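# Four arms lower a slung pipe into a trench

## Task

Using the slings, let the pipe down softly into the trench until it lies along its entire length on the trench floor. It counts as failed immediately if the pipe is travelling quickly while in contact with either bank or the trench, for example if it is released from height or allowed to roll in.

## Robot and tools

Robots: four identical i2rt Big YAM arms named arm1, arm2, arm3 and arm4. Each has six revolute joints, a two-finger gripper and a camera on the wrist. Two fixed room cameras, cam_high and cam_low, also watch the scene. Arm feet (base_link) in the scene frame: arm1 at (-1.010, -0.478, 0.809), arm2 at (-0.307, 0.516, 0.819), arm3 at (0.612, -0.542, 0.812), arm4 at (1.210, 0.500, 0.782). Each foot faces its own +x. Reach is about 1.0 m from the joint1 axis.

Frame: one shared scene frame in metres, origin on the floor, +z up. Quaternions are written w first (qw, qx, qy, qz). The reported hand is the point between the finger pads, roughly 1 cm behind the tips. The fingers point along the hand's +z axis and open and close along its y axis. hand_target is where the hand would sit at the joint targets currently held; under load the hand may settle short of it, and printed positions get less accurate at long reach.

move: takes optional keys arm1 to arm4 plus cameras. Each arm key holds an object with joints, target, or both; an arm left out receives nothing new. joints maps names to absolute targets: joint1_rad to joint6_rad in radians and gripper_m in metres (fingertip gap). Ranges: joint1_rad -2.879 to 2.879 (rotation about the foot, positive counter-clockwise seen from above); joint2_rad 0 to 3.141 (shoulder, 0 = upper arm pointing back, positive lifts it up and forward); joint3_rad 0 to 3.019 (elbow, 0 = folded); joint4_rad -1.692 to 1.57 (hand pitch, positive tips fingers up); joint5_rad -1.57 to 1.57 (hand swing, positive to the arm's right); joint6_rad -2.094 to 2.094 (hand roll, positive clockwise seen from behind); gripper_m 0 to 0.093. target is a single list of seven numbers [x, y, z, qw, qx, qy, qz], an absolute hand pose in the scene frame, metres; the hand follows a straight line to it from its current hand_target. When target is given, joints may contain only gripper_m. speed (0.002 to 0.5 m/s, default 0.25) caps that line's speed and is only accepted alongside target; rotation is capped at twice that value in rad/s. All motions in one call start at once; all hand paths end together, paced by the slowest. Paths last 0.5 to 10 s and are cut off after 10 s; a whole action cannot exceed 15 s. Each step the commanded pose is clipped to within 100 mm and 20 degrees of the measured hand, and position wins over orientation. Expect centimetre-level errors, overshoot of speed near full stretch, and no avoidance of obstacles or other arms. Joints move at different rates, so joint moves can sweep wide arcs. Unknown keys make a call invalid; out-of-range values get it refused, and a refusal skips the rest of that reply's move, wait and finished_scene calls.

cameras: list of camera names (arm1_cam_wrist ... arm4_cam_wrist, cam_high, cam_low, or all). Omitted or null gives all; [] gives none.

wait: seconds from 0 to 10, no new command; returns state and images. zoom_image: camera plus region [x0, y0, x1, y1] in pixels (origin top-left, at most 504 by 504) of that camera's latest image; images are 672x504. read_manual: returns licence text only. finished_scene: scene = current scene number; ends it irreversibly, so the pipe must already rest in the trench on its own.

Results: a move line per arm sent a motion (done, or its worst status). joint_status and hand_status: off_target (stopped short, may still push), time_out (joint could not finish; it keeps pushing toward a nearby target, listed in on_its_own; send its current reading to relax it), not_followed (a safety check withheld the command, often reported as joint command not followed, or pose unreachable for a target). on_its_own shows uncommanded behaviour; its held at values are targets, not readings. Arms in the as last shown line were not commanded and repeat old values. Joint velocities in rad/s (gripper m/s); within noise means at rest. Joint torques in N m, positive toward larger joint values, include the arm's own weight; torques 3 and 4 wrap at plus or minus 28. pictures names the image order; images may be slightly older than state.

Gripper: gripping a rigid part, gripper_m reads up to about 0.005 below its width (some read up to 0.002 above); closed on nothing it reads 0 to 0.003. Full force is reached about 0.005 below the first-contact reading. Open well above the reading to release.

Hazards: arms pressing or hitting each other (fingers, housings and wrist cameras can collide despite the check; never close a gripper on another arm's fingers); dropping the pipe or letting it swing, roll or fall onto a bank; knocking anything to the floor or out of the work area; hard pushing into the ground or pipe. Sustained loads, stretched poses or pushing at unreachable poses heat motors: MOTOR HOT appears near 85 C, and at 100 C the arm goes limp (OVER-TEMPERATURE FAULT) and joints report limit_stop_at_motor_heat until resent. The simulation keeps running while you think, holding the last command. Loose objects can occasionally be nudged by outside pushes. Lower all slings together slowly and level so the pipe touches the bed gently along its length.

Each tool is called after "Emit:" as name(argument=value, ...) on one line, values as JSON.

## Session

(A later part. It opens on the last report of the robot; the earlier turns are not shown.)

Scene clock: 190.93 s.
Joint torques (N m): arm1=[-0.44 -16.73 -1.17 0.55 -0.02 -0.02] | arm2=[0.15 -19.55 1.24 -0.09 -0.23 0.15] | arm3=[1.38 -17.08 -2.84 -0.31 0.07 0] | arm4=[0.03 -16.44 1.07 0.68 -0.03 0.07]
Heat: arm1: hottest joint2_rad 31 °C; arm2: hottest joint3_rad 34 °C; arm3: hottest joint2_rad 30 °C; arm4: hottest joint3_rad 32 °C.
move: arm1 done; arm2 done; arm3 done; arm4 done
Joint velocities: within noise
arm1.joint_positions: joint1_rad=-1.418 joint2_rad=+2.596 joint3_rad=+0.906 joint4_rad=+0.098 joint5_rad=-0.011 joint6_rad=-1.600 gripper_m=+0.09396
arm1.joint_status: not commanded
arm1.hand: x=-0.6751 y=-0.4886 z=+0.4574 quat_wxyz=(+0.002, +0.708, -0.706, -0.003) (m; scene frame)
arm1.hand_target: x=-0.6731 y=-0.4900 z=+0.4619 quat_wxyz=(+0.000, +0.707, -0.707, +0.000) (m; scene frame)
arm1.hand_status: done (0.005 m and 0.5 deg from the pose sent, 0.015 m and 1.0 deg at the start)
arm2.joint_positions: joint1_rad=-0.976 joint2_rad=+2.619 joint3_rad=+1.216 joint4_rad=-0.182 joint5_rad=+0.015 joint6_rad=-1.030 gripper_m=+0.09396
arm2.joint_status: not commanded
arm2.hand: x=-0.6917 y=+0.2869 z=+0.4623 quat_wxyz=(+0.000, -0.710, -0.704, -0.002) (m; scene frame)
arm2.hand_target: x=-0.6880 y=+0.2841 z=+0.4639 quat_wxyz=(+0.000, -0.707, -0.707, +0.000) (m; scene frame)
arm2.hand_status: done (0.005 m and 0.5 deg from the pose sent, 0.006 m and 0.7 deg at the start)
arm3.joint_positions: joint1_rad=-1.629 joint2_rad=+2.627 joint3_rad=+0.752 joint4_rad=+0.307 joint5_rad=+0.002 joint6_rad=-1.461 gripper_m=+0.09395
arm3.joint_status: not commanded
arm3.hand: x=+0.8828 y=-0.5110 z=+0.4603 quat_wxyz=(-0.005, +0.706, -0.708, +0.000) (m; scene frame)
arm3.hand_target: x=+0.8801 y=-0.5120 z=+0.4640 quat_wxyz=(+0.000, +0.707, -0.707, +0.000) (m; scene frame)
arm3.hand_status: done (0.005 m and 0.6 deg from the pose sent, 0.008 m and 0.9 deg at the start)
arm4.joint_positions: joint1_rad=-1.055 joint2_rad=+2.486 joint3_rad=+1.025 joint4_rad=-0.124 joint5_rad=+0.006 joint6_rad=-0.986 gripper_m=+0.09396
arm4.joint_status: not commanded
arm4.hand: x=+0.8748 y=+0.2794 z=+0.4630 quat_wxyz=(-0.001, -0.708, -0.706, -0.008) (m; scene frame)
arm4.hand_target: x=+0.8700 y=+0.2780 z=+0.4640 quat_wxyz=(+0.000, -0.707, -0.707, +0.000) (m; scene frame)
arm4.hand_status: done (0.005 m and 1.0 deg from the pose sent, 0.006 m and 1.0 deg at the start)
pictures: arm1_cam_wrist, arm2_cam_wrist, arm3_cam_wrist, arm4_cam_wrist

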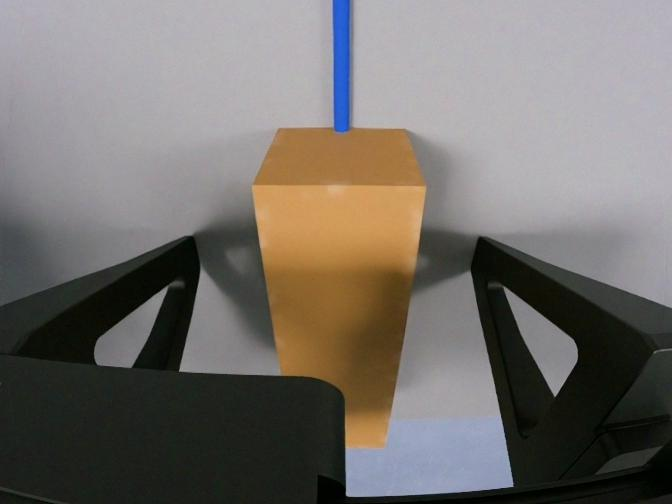

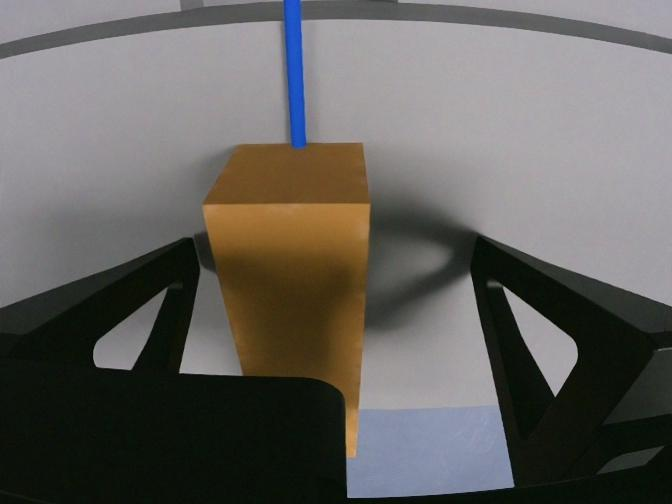

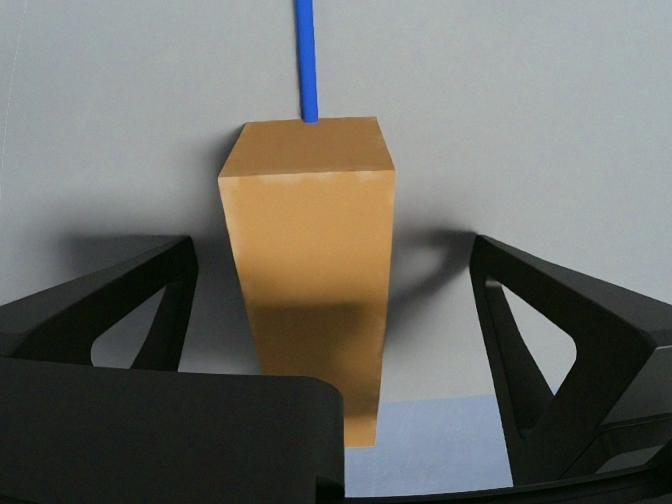

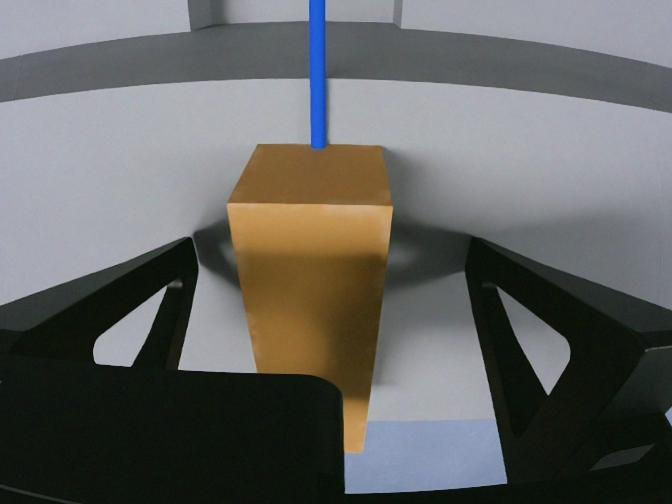

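Emit:
move(arm1={"joints": {"gripper_m": 0.02}}, arm2={"joints": {"gripper_m": 0.02}}, arm3={"joints": {"gripper_m": 0.02}}, arm4={"joints": {"gripper_m": 0.02}}, cameras=["arm1_cam_wrist", "arm2_cam_wrist"])

Scene clock: 198.60 s.
Joint torques (N m): arm1=[-0.32 -17.2 -1.22 0.39 0 -0.01] | arm2=[0.15 -19.49 1.47 -0.13 -0.15 0.15] | arm3=[1.38 -16.91 -2.84 -0.23 -0.1 0] | arm4=[0.03 -16.5 1.06 0.53 -0.01 0.07]
Heat: arm1: hottest joint2_rad 31 °C; arm2: hottest joint2_rad 34 °C; arm3: hottest joint2_rad 30 °C; arm4: hottest joint3_rad 31 °C.
move: arm1 off_target; arm2 off_target; arm3 off_target; arm4 off_target
Joint velocities: within noise
arm1.joint_positions: joint1_rad=-1.418 joint2_rad=+2.595 joint3_rad=+0.906 joint4_rad=+0.098 joint5_rad=-0.011 joint6_rad=-1.600 gripper_m=+0.03386
arm1.joint_status: gripper_m off_target (ended at +0.03389, target +0.02000)
arm1.hand: x=-0.6747 y=-0.4886 z=+0.4577 quat_wxyz=(+0.001, +0.708, -0.706, -0.003) (m; scene frame)
arm1.hand_target: x=-0.6730 y=-0.4900 z=+0.4620 quat_wxyz=(+0.000, +0.707, -0.707, +0.000) (m; scene frame)
arm1.hand_status: not commanded
arm2.joint_positions: joint1_rad=-0.976 joint2_rad=+2.619 joint3_rad=+1.213 joint4_rad=-0.182 joint5_rad=+0.014 joint6_rad=-1.030 gripper_m=+0.03432
arm2.joint_status: gripper_m off_target (ended at +0.03436, target +0.02000)
arm2.hand: x=-0.6901 y=+0.2875 z=+0.4621 quat_wxyz=(-0.001, -0.710, -0.704, -0.003) (m; scene frame)
arm2.hand_target: x=-0.6879 y=+0.2841 z=+0.4639 quat_wxyz=(+0.000, -0.707, -0.707, +0.000) (m; scene frame)
arm2.hand_status: not commanded
arm3.joint_positions: joint1_rad=-1.629 joint2_rad=+2.627 joint3_rad=+0.752 joint4_rad=+0.305 joint5_rad=+0.006 joint6_rad=-1.461 gripper_m=+0.03468
arm3.joint_status: gripper_m off_target (ended at +0.03471, target +0.02000)
arm3.hand: x=+0.8824 y=-0.5117 z=+0.4603 quat_wxyz=(-0.003, +0.706, -0.708, +0.000) (m; scene frame)
arm3.hand_target: x=+0.8800 y=-0.5120 z=+0.4640 quat_wxyz=(+0.000, +0.707, -0.707, +0.000) (m; scene frame)
arm3.hand_status: not commanded
arm4.joint_positions: joint1_rad=-1.055 joint2_rad=+2.486 joint3_rad=+1.025 joint4_rad=-0.120 joint5_rad=+0.005 joint6_rad=-0.986 gripper_m=+0.03471
arm4.joint_status: gripper_m off_target (ended at +0.03474, target +0.02000)
arm4.hand: x=+0.8741 y=+0.2788 z=+0.4630 quat_wxyz=(-0.001, -0.708, -0.706, -0.006) (m; scene frame)
arm4.hand_target: x=+0.8701 y=+0.2779 z=+0.4640 quat_wxyz=(+0.000, -0.707, -0.707, +0.000) (m; scene frame)
arm4.hand_status: not commanded
pictures: arm1_cam_wrist, arm2_cam_wrist

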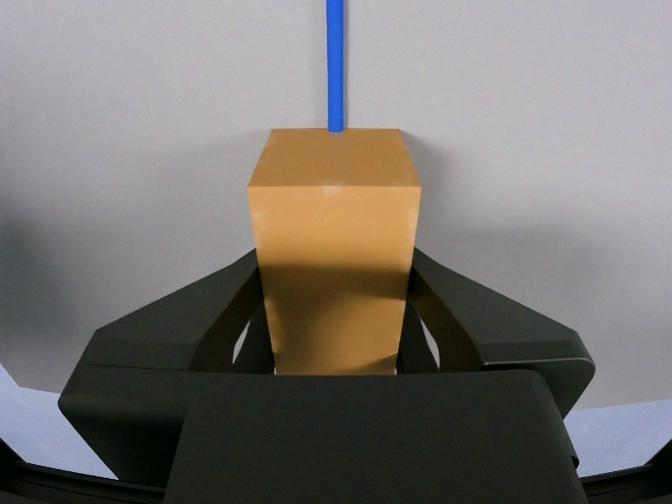

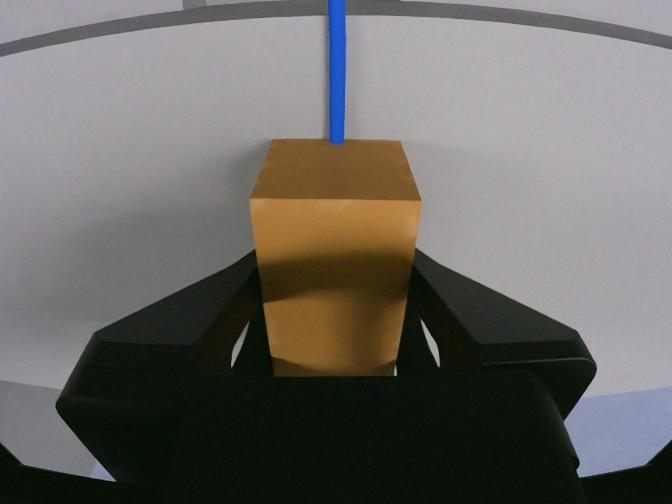

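Emit:
move(arm1={"target": [-0.675, -0.3175, 0.70, 0, 0.7071, -0.7071, 0], "speed": 0.12}, arm2={"target": [-0.690, 0.1225, 0.70, 0, 0.7071, 0.7071, 0], "speed": 0.12}, arm3={"target": [0.882, -0.331, 0.70, 0, 0.7071, -0.7071, 0], "speed": 0.12}, arm4={"target": [0.874, 0.109, 0.70, 0, 0.7071, 0.7071, 0], "speed": 0.12})

Scene clock: 209.27 s.
Joint torques (N m): arm1=[0.67 -14.27 5.68 0.05 -0.11 0.09] | arm2=[0.32 -21.6 9.96 -0.95 -0.15 0.21] | arm3=[1.49 -15.33 4.56 -0.4 -0.26 0.1] | arm4=[0.85 -19.55 8.09 -0.29 -0.01 0.32]
Heat: arm1: hottest joint2_rad 32 °C; arm2: hottest joint2_rad 34 °C; arm3: hottest joint2_rad 30 °C; arm4: hottest joint3_rad 31 °C.
move: arm1 off_target; arm2 off_target; arm3 off_target; arm4 off_target
Joint velocities: within noise
arm1.joint_positions: joint1_rad=-0.951 joint2_rad=+1.878 joint3_rad=+0.748 joint4_rad=-0.475 joint5_rad=-0.014 joint6_rad=-1.134 gripper_m=+0.03386
arm1.joint_status: not commanded
arm1.hand: x=-0.6881 y=-0.3256 z=+0.6916 quat_wxyz=(+0.012, +0.709, -0.705, -0.004) (m; scene frame)
arm1.hand_target: x=-0.6752 y=-0.3176 z=+0.7002 quat_wxyz=(+0.000, +0.707, -0.707, +0.000) (m; scene frame)
arm1.hand_status: off_target (0.018 m and 1.5 deg from the pose sent, 0.297 m and 0.4 deg at the start)
arm2.joint_positions: joint1_rad=-0.720 joint2_rad=+2.192 joint3_rad=+1.307 joint4_rad=-0.737 joint5_rad=+0.011 joint6_rad=-0.778 gripper_m=+0.03432
arm2.joint_status: not commanded
arm2.hand: x=-0.6797 y=+0.1415 z=+0.6841 quat_wxyz=(+0.000, -0.708, -0.706, -0.019) (m; scene frame)
arm2.hand_target: x=-0.6896 y=+0.1228 z=+0.7005 quat_wxyz=(+0.000, -0.707, -0.707, +0.000) (m; scene frame)
arm2.hand_status: off_target (0.027 m and 2.2 deg from the pose sent, 0.289 m and 0.5 deg at the start)
arm3.joint_positions: joint1_rad=-1.074 joint2_rad=+1.843 joint3_rad=+0.671 joint4_rad=-0.427 joint5_rad=+0.007 joint6_rad=-0.912 gripper_m=+0.03468
arm3.joint_status: not commanded
arm3.hand: x=+0.8738 y=-0.3395 z=+0.6938 quat_wxyz=(+0.010, +0.708, -0.706, -0.001) (m; scene frame)
arm3.hand_target: x=+0.8818 y=-0.3311 z=+0.7000 quat_wxyz=(+0.000, +0.707, -0.707, +0.000) (m; scene frame)
arm3.hand_status: off_target (0.013 m and 1.2 deg from the pose sent, 0.300 m and 0.4 deg at the start)
arm4.joint_positions: joint1_rad=-0.780 joint2_rad=+2.051 joint3_rad=+1.181 joint4_rad=-0.751 joint5_rad=+0.005 joint6_rad=-0.722 gripper_m=+0.03471
arm4.joint_status: not commanded
arm4.hand: x=+0.8874 y=+0.1295 z=+0.6789 quat_wxyz=(+0.002, -0.704, -0.710, -0.026) (m; scene frame)
arm4.hand_target: x=+0.8746 y=+0.1097 z=+0.7003 quat_wxyz=(+0.000, -0.707, -0.707, +0.000) (m; scene frame)
arm4.hand_status: off_target (0.032 m and 3.0 deg from the pose sent, 0.292 m and 0.7 deg at the start)
pictures: arm1_cam_wrist, arm2_cam_wrist, arm3_cam_wrist, arm4_cam_wrist, cam_high, cam_low

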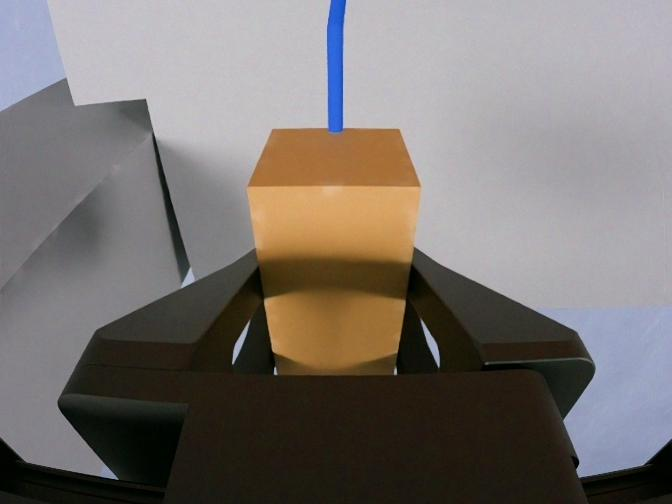

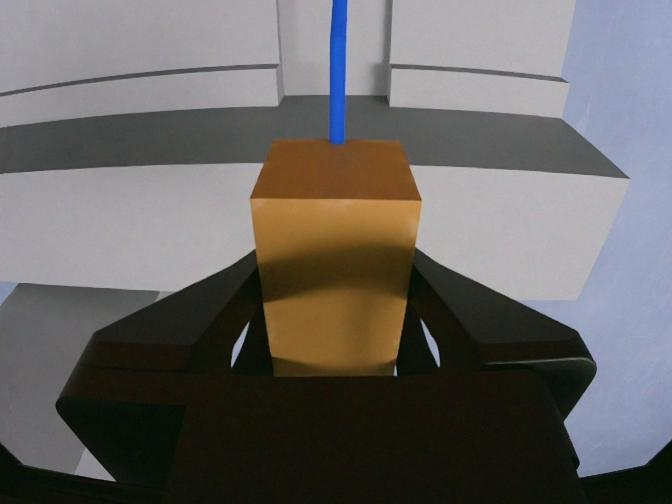

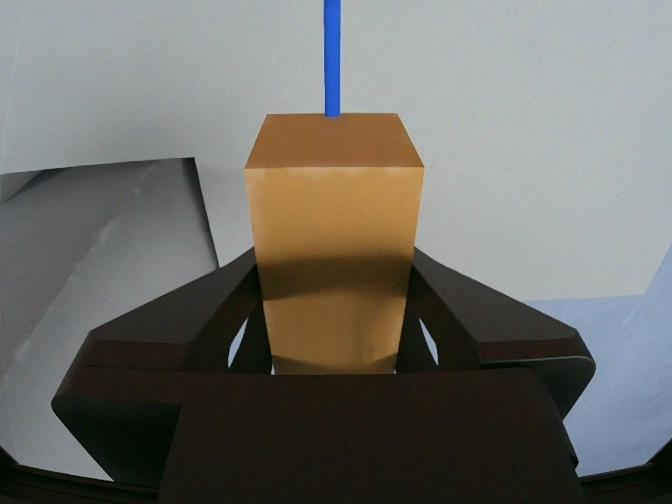

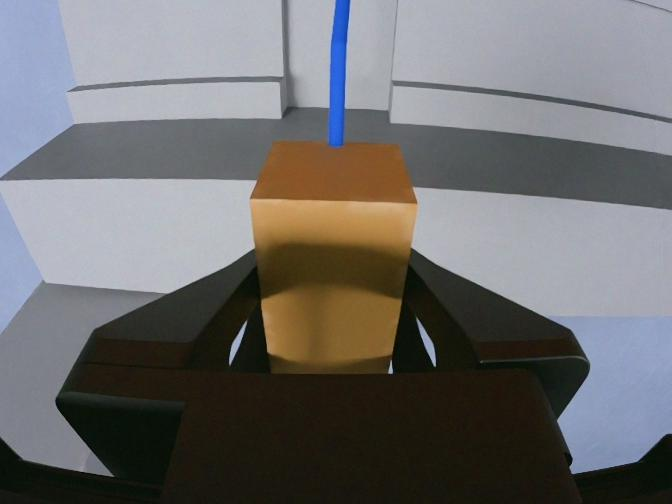

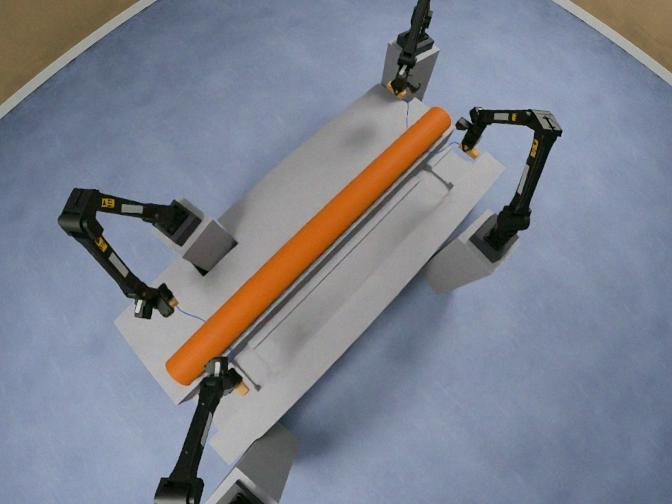

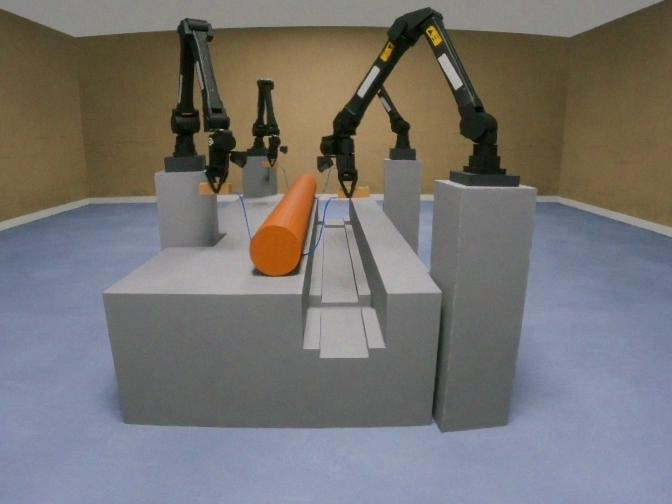

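Emit:
move(arm1={"target": [-0.668, -0.270, 0.75, 0, 0.7071, -0.7071, 0], "speed": 0.08}, arm2={"target": [-0.698, 0.068, 0.756, 0, 0.7071, 0.7071, 0], "speed": 0.08}, arm3={"target": [0.886, -0.283, 0.748, 0, 0.7071, -0.7071, 0], "speed": 0.08}, arm4={"target": [0.865, 0.052, 0.76, 0, 0.7071, 0.7071, 0], "speed": 0.08}, cameras=["cam_high", "cam_low"])

Scene clock: 229.50 s.
Joint torques (N m): arm1=[-0.44 -16.03 7.56 0.12 -0.11 0.04] | arm2=[0.32 -23.36 11.97 -0.95 -0.17 0.21] | arm3=[1.79 -16.56 6.31 -0.4 -0.29 0.09] | arm4=[0.91 -21.3 9.77 -0.35 -0.01 0.29]
Heat: arm1: hottest joint2_rad 32 °C; arm2: hottest joint2_rad 35 °C; arm3: hottest joint2_rad 31 °C; arm4: hottest joint3_rad 33 °C.
move: arm1 off_target; arm2 off_target; arm3 off_target; arm4 off_target
Joint velocities: within noise
arm1.joint_positions: joint1_rad=-0.853 joint2_rad=+1.810 joint3_rad=+0.832 joint4_rad=-0.651 joint5_rad=-0.014 joint6_rad=-1.035 gripper_m=+0.03386
arm1.joint_status: not commanded
arm1.hand: x=-0.6873 y=-0.2839 z=+0.7317 quat_wxyz=(+0.025, +0.708, -0.706, -0.006) (m; scene frame)
arm1.hand_target: x=-0.6686 y=-0.2703 z=+0.7502 quat_wxyz=(+0.000, +0.707, -0.707, +0.000) (m; scene frame)
arm1.hand_status: off_target (0.030 m and 3.0 deg from the pose sent, 0.083 m and 1.5 deg at the start)
arm2.joint_positions: joint1_rad=-0.666 joint2_rad=+2.188 joint3_rad=+1.477 joint4_rad=-0.925 joint5_rad=+0.010 joint6_rad=-0.723 gripper_m=+0.03432
arm2.joint_status: not commanded
arm2.hand: x=-0.6874 y=+0.0905 z=+0.7328 quat_wxyz=(+0.002, -0.708, -0.705, -0.026) (m; scene frame)
arm2.hand_target: x=-0.6970 y=+0.0688 z=+0.7565 quat_wxyz=(+0.000, -0.707, -0.707, +0.000) (m; scene frame)
arm2.hand_status: off_target (0.034 m and 3.0 deg from the pose sent, 0.105 m and 2.2 deg at the start)
arm3.joint_positions: joint1_rad=-0.982 joint2_rad=+1.772 joint3_rad=+0.773 joint4_rad=-0.616 joint5_rad=+0.007 joint6_rad=-0.818 gripper_m=+0.03468
arm3.joint_status: not commanded
arm3.hand: x=+0.8758 y=-0.2965 z=+0.7365 quat_wxyz=(+0.018, +0.707, -0.707, +0.000) (m; scene frame)
arm3.hand_target: x=+0.8858 y=-0.2832 z=+0.7481 quat_wxyz=(+0.000, +0.707, -0.707, +0.000) (m; scene frame)
arm3.hand_status: off_target (0.020 m and 2.0 deg from the pose sent, 0.079 m and 1.2 deg at the start)
arm4.joint_positions: joint1_rad=-0.728 joint2_rad=+2.050 joint3_rad=+1.374 joint4_rad=-0.955 joint5_rad=+0.005 joint6_rad=-0.668 gripper_m=+0.03471
arm4.joint_status: not commanded
arm4.hand: x=+0.8770 y=+0.0749 z=+0.7323 quat_wxyz=(+0.004, -0.705, -0.709, -0.030) (m; scene frame)
arm4.hand_target: x=+0.8658 y=+0.0529 z=+0.7606 quat_wxyz=(+0.000, -0.707, -0.707, +0.000) (m; scene frame)
arm4.hand_status: off_target (0.038 m and 3.5 deg from the pose sent, 0.114 m and 3.0 deg at the start)
pictures: cam_high, cam_low

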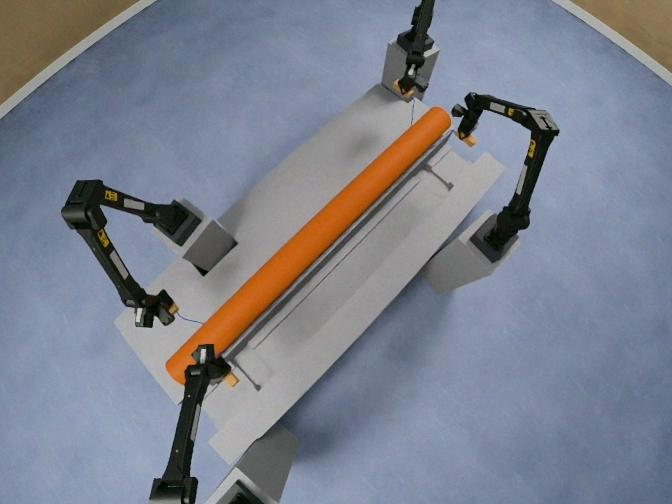

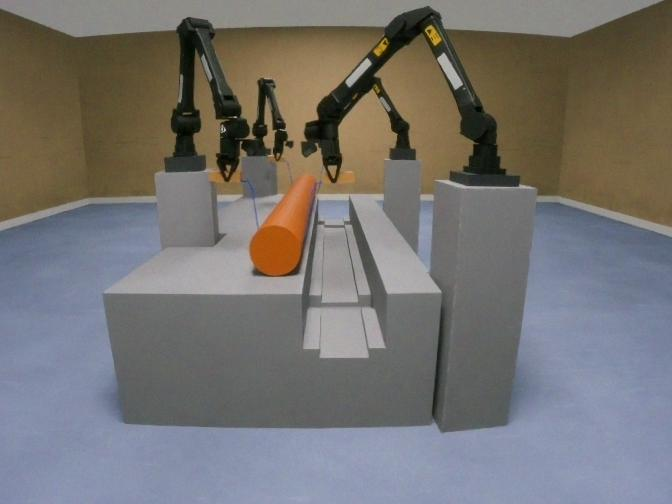

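Emit:
move(arm1={"target": [-0.662, -0.264, 0.81, 0, 0.7071, -0.7071, 0], "speed": 0.06}, arm2={"target": [-0.698, 0.060, 0.815, 0, 0.7071, 0.7071, 0], "speed": 0.06}, arm3={"target": [0.886, -0.279, 0.803, 0, 0.7071, -0.7071, 0], "speed": 0.06}, arm4={"target": [0.865, 0.045, 0.82, 0, 0.7071, 0.7071, 0], "speed": 0.06})

Scene clock: 234.00 s.
Joint torques (N m): arm1=[0.03 -20.66 10.09 -1.05 -0.21 -0.04] | arm2=[-0.21 -27.93 14.67 -1.72 -0.16 0.12] | arm3=[1.44 -20.48 8.59 -0.98 -0.3 0.01] | arm4=[0.79 -26.93 12.46 -1.11 -0.06 0.19]
Heat: arm1: hottest joint2_rad 32 °C; arm2: hottest joint2_rad 36 °C; arm3: hottest joint2_rad 31 °C; arm4: hottest joint3_rad 33 °C.
move: arm1 off_target; arm2 off_target; arm3 off_target; arm4 off_target
Joint velocities: within noise
arm1.joint_positions: joint1_rad=-0.844 joint2_rad=+1.750 joint3_rad=+0.864 joint4_rad=-0.797 joint5_rad=-0.011 joint6_rad=-1.020 gripper_m=+0.03386
arm1.joint_status: not commanded
arm1.hand: x=-0.6943 y=-0.2842 z=+0.7624 quat_wxyz=(+0.051, +0.705, -0.708, -0.010) (m; scene frame)
arm1.hand_target: x=-0.6641 y=-0.2654 z=+0.8086 quat_wxyz=(+0.000, +0.707, -0.707, +0.000) (m; scene frame)
arm1.hand_status: off_target (0.061 m and 6.0 deg from the pose sent, 0.085 m and 3.0 deg at the start)
arm2.joint_positions: joint1_rad=-0.649 joint2_rad=+2.162 joint3_rad=+1.491 joint4_rad=-1.030 joint5_rad=+0.010 joint6_rad=-0.706 gripper_m=+0.03432
arm2.joint_status: not commanded
arm2.hand: x=-0.6716 y=+0.0946 z=+0.7529 quat_wxyz=(+0.005, -0.707, -0.705, -0.058) (m; scene frame)
arm2.hand_target: x=-0.6951 y=+0.0634 z=+0.8154 quat_wxyz=(+0.000, -0.707, -0.707, +0.000) (m; scene frame)
arm2.hand_status: off_target (0.076 m and 6.7 deg from the pose sent, 0.088 m and 3.0 deg at the start)
arm3.joint_positions: joint1_rad=-0.970 joint2_rad=+1.696 joint3_rad=+0.788 joint4_rad=-0.769 joint5_rad=+0.007 joint6_rad=-0.801 gripper_m=+0.03468
arm3.joint_status: not commanded
arm3.hand: x=+0.8625 y=-0.3036 z=+0.7673 quat_wxyz=(+0.048, +0.705, -0.707, +0.000) (m; scene frame)
arm3.hand_target: x=+0.8848 y=-0.2802 z=+0.8023 quat_wxyz=(+0.000, +0.707, -0.707, +0.000) (m; scene frame)
arm3.hand_status: off_target (0.049 m and 5.5 deg from the pose sent, 0.070 m and 2.0 deg at the start)
arm4.joint_positions: joint1_rad=-0.717 joint2_rad=+2.037 joint3_rad=+1.392 joint4_rad=-1.068 joint5_rad=+0.007 joint6_rad=-0.649 gripper_m=+0.03471
arm4.joint_status: not commanded
arm4.hand: x=+0.8915 y=+0.0849 z=+0.7466 quat_wxyz=(+0.011, -0.706, -0.705, -0.071) (m; scene frame)
arm4.hand_target: x=+0.8686 y=+0.0498 z=+0.8199 quat_wxyz=(+0.000, -0.707, -0.707, +0.000) (m; scene frame)
arm4.hand_status: off_target (0.088 m and 8.2 deg from the pose sent, 0.094 m and 3.6 deg at the start)
pictures: arm1_cam_wrist, arm2_cam_wrist, arm3_cam_wrist, arm4_cam_wrist, cam_high, cam_low

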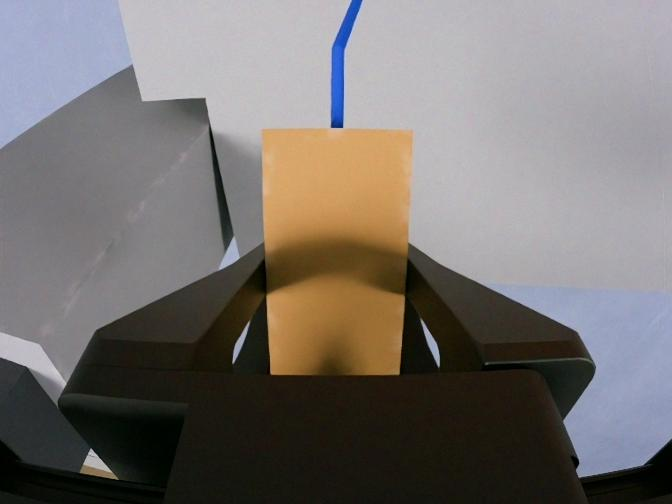

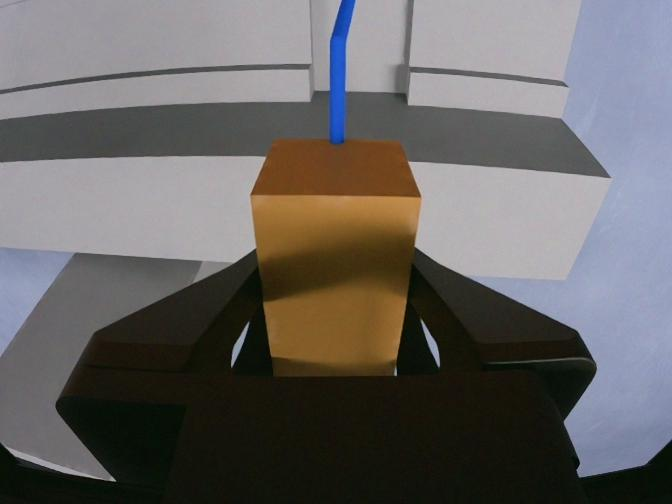

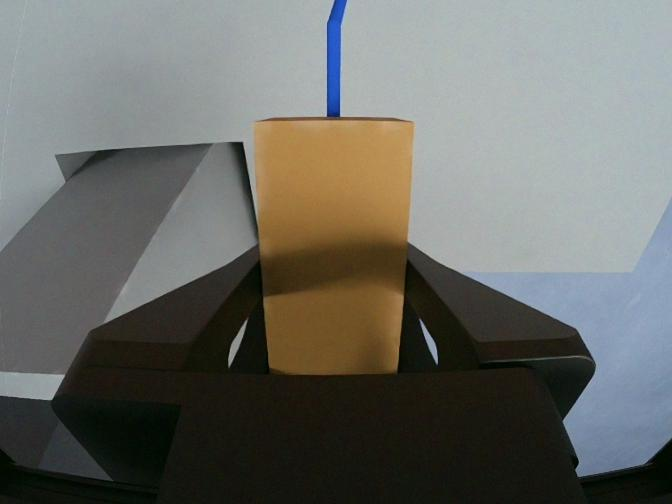

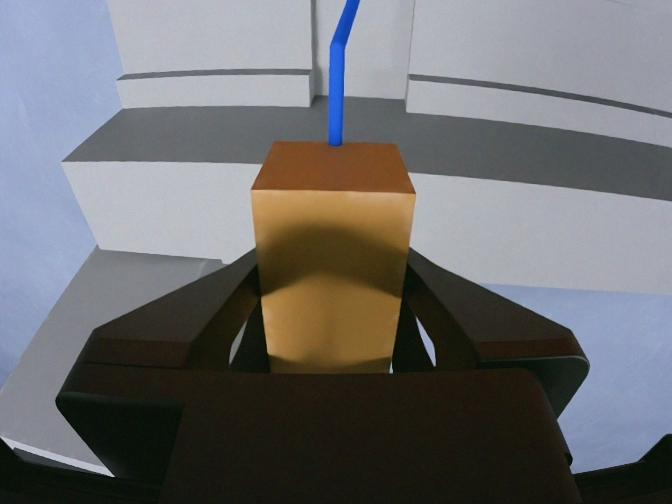

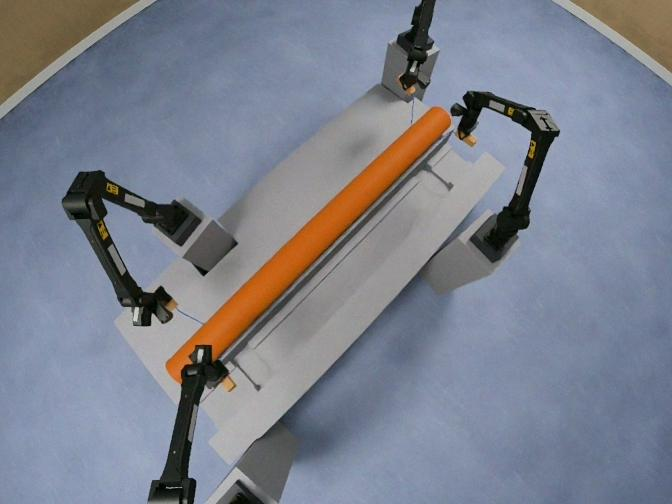

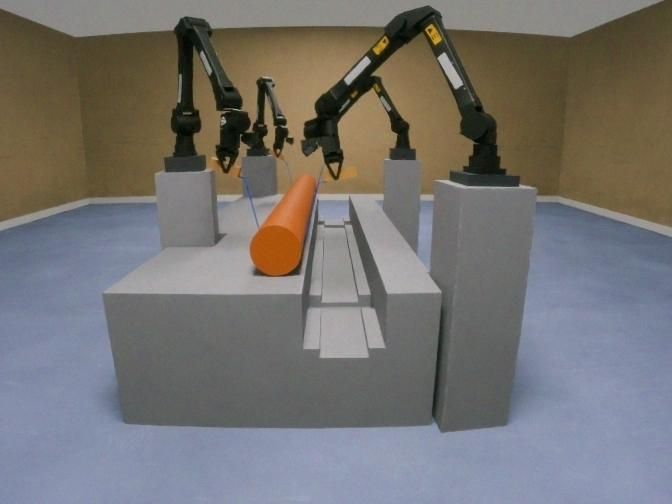

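Emit:
move(arm1={"target": [-0.660, -0.262, 0.845, 0, 0.7071, -0.7071, 0], "speed": 0.05}, arm2={"target": [-0.700, 0.050, 0.855, 0, 0.7071, 0.7071, 0], "speed": 0.05}, arm3={"target": [0.890, -0.275, 0.838, 0, 0.7071, -0.7071, 0], "speed": 0.05}, arm4={"target": [0.863, 0.035, 0.865, 0, 0.7071, 0.7071, 0], "speed": 0.05})

Scene clock: 240.77 s.
Joint torques (N m): arm1=[-0.62 -20.48 11.19 -1.22 -0.17 -0.09] | arm2=[-0.38 -31.03 16.01 -2.4 -0.2 0.06] | arm3=[1.14 -22.07 9.63 -1.47 -0.27 -0.03] | arm4=[0.85 -29.33 12.07 -1.43 -0.11 0.13]
Heat: arm1: hottest joint3_rad 33 °C; arm2: hottest joint3_rad 38 °C; arm3: hottest joint2_rad 32 °C; arm4: hottest joint3_rad 34 °C.
move: arm1 off_target; arm2 off_target; arm3 off_target; arm4 off_target
Joint velocities: within noise
arm1.joint_positions: joint1_rad=-0.842 joint2_rad=+1.691 joint3_rad=+0.897 joint4_rad=-0.893 joint5_rad=-0.013 joint6_rad=-1.018 gripper_m=+0.03386
arm1.joint_status: not commanded
arm1.hand: x=-0.6923 y=-0.2812 z=+0.7933 quat_wxyz=(+0.053, +0.705, -0.707, -0.011) (m; scene frame)
arm1.hand_target: x=-0.6626 y=-0.2636 z=+0.8434 quat_wxyz=(+0.000, +0.707, -0.707, +0.000) (m; scene frame)
arm1.hand_status: off_target (0.064 m and 6.3 deg from the pose sent, 0.092 m and 6.0 deg at the start)
arm2.joint_positions: joint1_rad=-0.638 joint2_rad=+2.162 joint3_rad=+1.528 joint4_rad=-1.096 joint5_rad=+0.011 joint6_rad=-0.690 gripper_m=+0.03432
arm2.joint_status: not commanded
arm2.hand: x=-0.6682 y=+0.0898 z=+0.7652 quat_wxyz=(+0.007, -0.708, -0.702, -0.072) (m; scene frame)
arm2.hand_target: x=-0.6944 y=+0.0567 z=+0.8512 quat_wxyz=(+0.000, -0.707, -0.707, +0.001) (m; scene frame)
arm2.hand_status: off_target (0.103 m and 8.3 deg from the pose sent, 0.115 m and 6.7 deg at the start; pose on its path clipped on 19 of 45 steps)
arm3.joint_positions: joint1_rad=-0.965 joint2_rad=+1.656 joint3_rad=+0.827 joint4_rad=-0.862 joint5_rad=+0.007 joint6_rad=-0.798 gripper_m=+0.03468
arm3.joint_status: not commanded
arm3.hand: x=+0.8647 y=-0.2993 z=+0.7916 quat_wxyz=(+0.055, +0.705, -0.707, +0.000) (m; scene frame)
arm3.hand_target: x=+0.8884 y=-0.2767 z=+0.8364 quat_wxyz=(+0.000, +0.707, -0.707, +0.000) (m; scene frame)
arm3.hand_status: off_target (0.058 m and 6.3 deg from the pose sent, 0.081 m and 5.5 deg at the start)
arm4.joint_positions: joint1_rad=-0.712 joint2_rad=+2.033 joint3_rad=+1.392 joint4_rad=-1.088 joint5_rad=+0.009 joint6_rad=-0.639 gripper_m=+0.03471
arm4.joint_status: not commanded
arm4.hand: x=+0.8961 y=+0.0866 z=+0.7496 quat_wxyz=(+0.013, -0.707, -0.703, -0.078) (m; scene frame)
arm4.hand_target: x=+0.8749 y=+0.0528 z=+0.8358 quat_wxyz=(+0.000, -0.707, -0.707, +0.000) (m; scene frame)
arm4.hand_status: off_target (0.131 m and 9.1 deg from the pose sent, 0.132 m and 8.2 deg at the start; pose on its path clipped on 36 of 45 steps)
pictures: arm1_cam_wrist, arm2_cam_wrist, arm3_cam_wrist, arm4_cam_wrist, cam_high, cam_low

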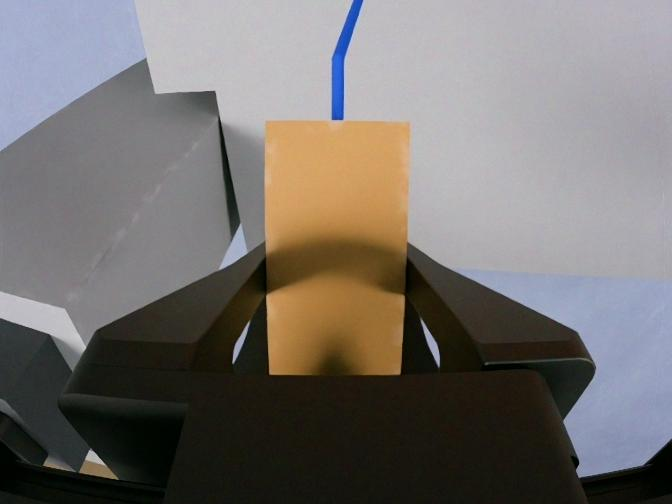

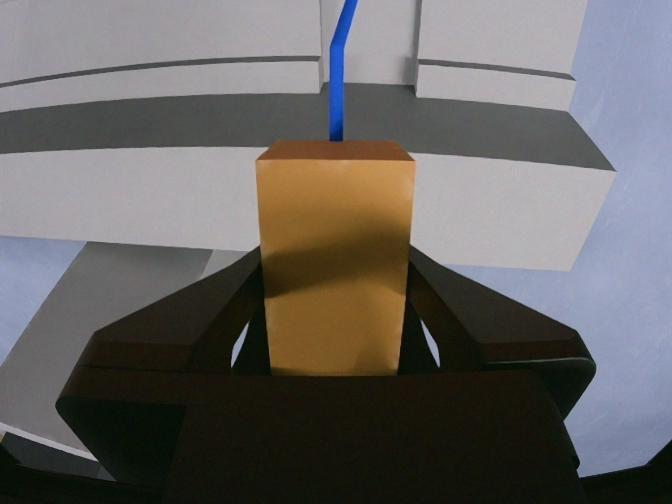

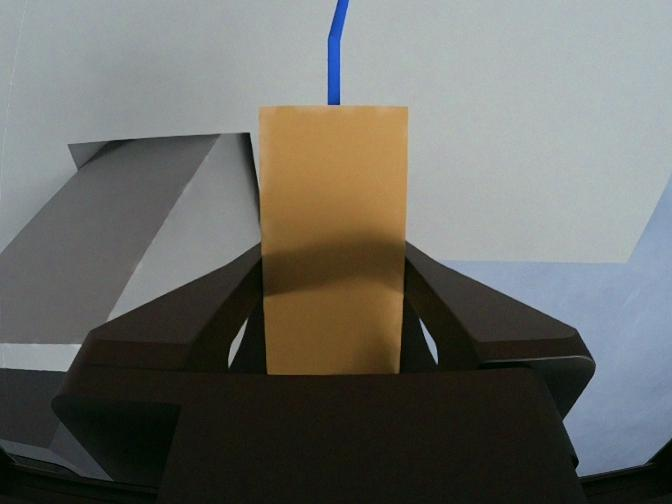

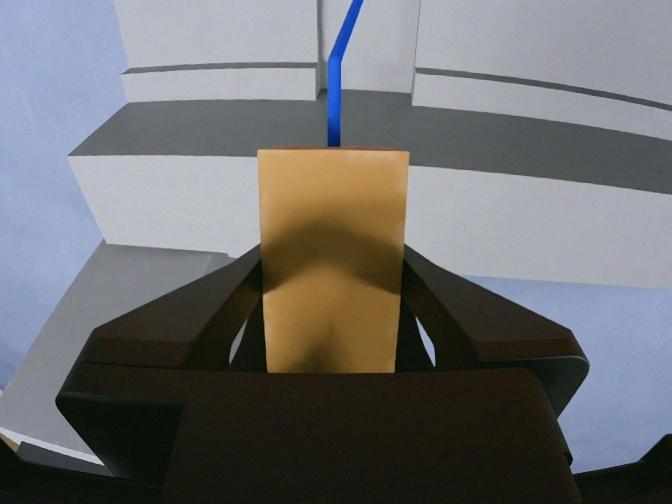

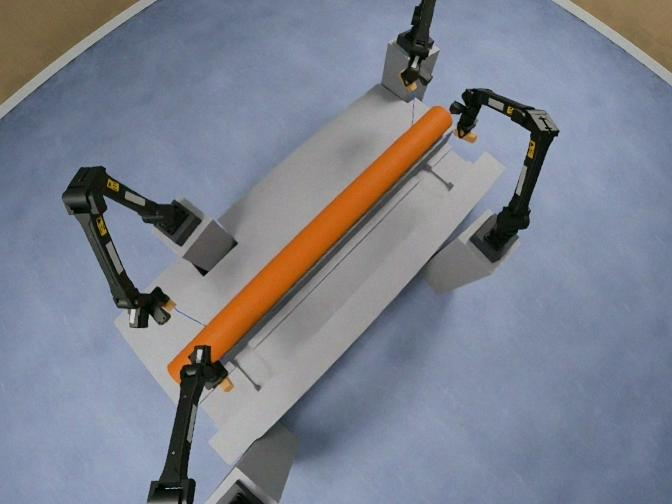

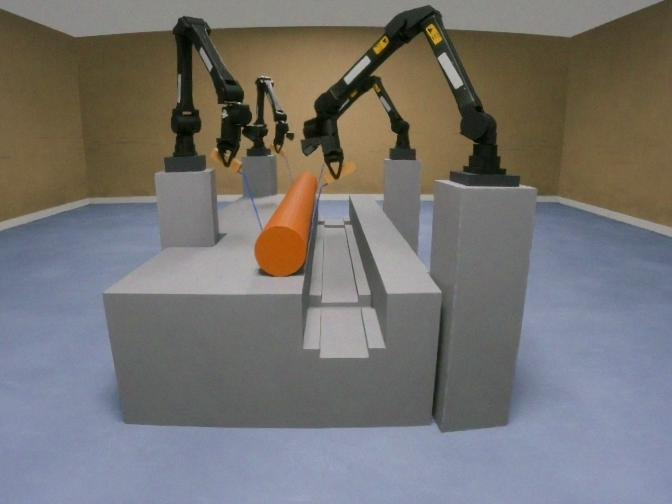

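Emit:
move(arm1={"target": [-0.662, -0.267, 0.875, 0, 0.7071, -0.7071, 0], "speed": 0.05}, arm2={"target": [-0.690, 0.065, 0.90, 0, 0.7071, 0.7071, 0], "speed": 0.05}, arm3={"target": [0.888, -0.280, 0.868, 0, 0.7071, -0.7071, 0], "speed": 0.05}, arm4={"target": [0.880, 0.060, 0.90, 0, 0.7071, 0.7071, 0], "speed": 0.05})

Scene clock: 265.53 s.
Joint torques (N m): arm1=[-1.2 -19.72 12.11 -1.31 -0.11 -0.16] | arm2=[-0.62 -32.56 14.23 -2.54 -0.19 0.03] | arm3=[0.67 -22.07 10.56 -1.92 -0.24 -0.08] | arm4=[0.56 -31.33 10.09 -2.19 -0.09 0.12]
Heat: arm1: hottest joint3_rad 38 °C; arm2: hottest joint3_rad 43 °C; arm3: hottest joint2_rad 32 °C; arm4: hottest joint2_rad 37 °C.
move: arm1 off_target; arm2 off_target; arm3 off_target; arm4 off_target
Joint velocities: within noise
arm1.joint_positions: joint1_rad=-0.842 joint2_rad=+1.638 joint3_rad=+0.912 joint4_rad=-0.968 joint5_rad=-0.013 joint6_rad=-1.018 gripper_m=+0.03386
arm1.joint_status: not commanded
arm1.hand: x=-0.6957 y=-0.2829 z=+0.8176 quat_wxyz=(+0.057, +0.705, -0.707, -0.012) (m; scene frame)
arm1.hand_target: x=-0.6651 y=-0.2689 z=+0.8728 quat_wxyz=(+0.000, +0.707, -0.707, +0.001) (m; scene frame)
arm1.hand_status: off_target (0.068 m and 6.7 deg from the pose sent, 0.088 m and 6.3 deg at the start)
arm2.joint_positions: joint1_rad=-0.638 joint2_rad=+2.102 joint3_rad=+1.528 joint4_rad=-1.153 joint5_rad=+0.012 joint6_rad=-0.690 gripper_m=+0.03432
arm2.joint_status: not commanded
arm2.hand: x=-0.6662 y=+0.0929 z=+0.7998 quat_wxyz=(+0.007, -0.708, -0.702, -0.070) (m; scene frame)
arm2.hand_target: x=-0.6847 y=+0.0713 z=+0.8899 quat_wxyz=(+0.000, -0.707, -0.707, +0.000) (m; scene frame)
arm2.hand_status: off_target (0.107 m and 8.1 deg from the pose sent, 0.139 m and 8.3 deg at the start; pose on its path clipped on 57 of 61 steps)
arm3.joint_positions: joint1_rad=-0.965 joint2_rad=+1.599 joint3_rad=+0.839 joint4_rad=-0.937 joint5_rad=+0.007 joint6_rad=-0.798 gripper_m=+0.03468
arm3.joint_status: not commanded
arm3.hand: x=+0.8618 y=-0.3023 z=+0.8154 quat_wxyz=(+0.058, +0.705, -0.707, +0.000) (m; scene frame)
arm3.hand_target: x=+0.8860 y=-0.2820 z=+0.8657 quat_wxyz=(+0.000, +0.707, -0.707, +0.001) (m; scene frame)
arm3.hand_status: off_target (0.063 m and 6.7 deg from the pose sent, 0.082 m and 6.3 deg at the start)
arm4.joint_positions: joint1_rad=-0.706 joint2_rad=+1.978 joint3_rad=+1.392 joint4_rad=-1.119 joint5_rad=+0.009 joint6_rad=-0.638 gripper_m=+0.03471
arm4.joint_status: not commanded
arm4.hand: x=+0.8978 y=+0.0845 z=+0.7781 quat_wxyz=(+0.012, -0.706, -0.705, -0.066) (m; scene frame)
arm4.hand_target: x=+0.8864 y=+0.0687 z=+0.8684 quat_wxyz=(+0.000, -0.707, -0.707, +0.000) (m; scene frame)
arm4.hand_status: off_target (0.126 m and 7.7 deg from the pose sent, 0.154 m and 9.1 deg at the start; pose on its path clipped on 57 of 61 steps)
pictures: arm1_cam_wrist, arm2_cam_wrist, arm3_cam_wrist, arm4_cam_wrist, cam_high, cam_low

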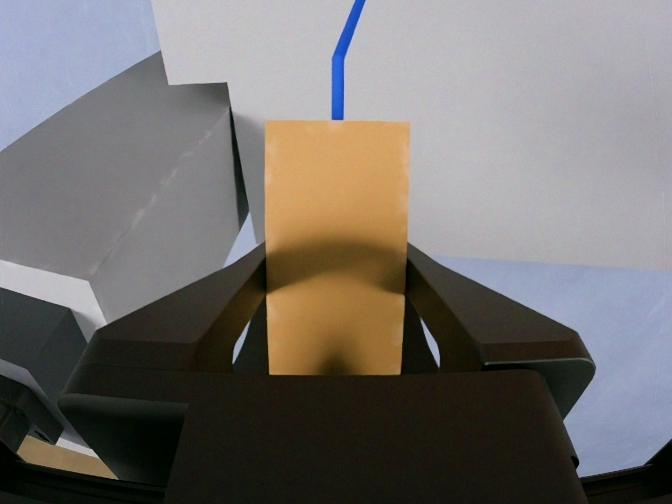

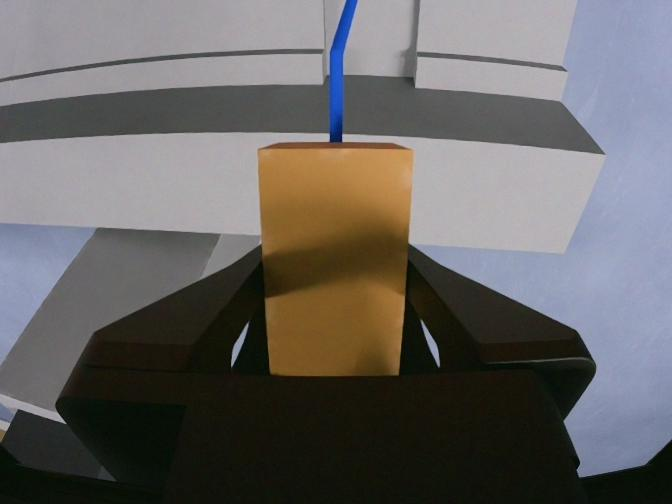

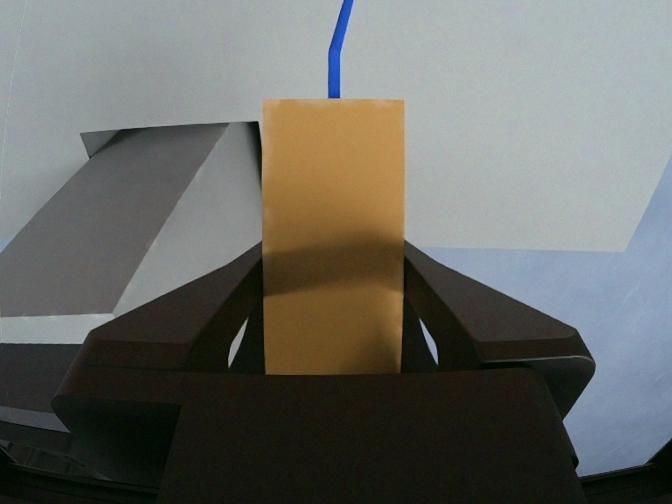

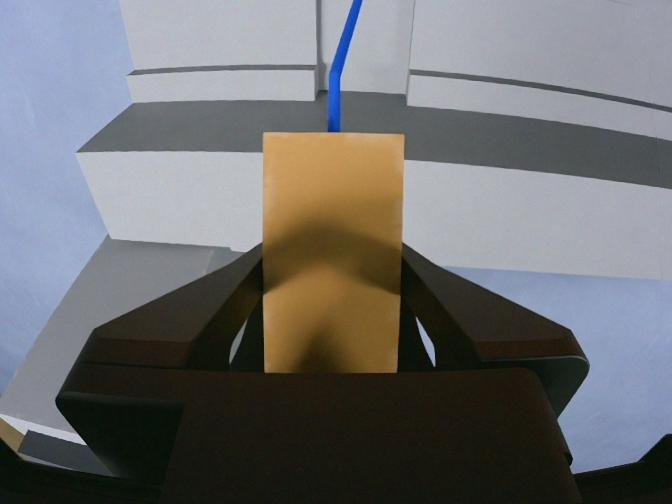

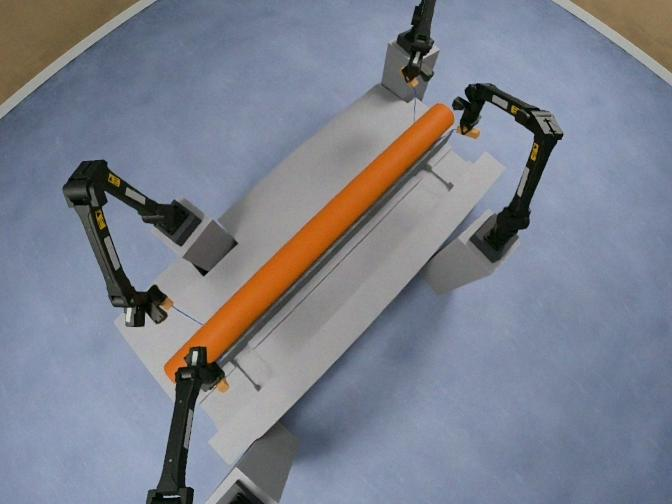

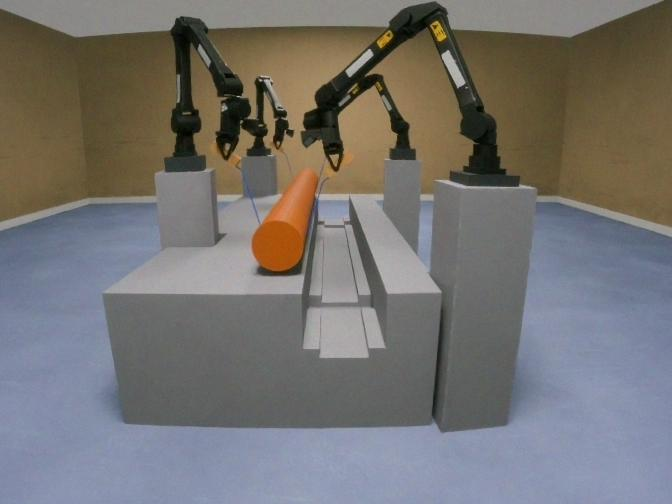

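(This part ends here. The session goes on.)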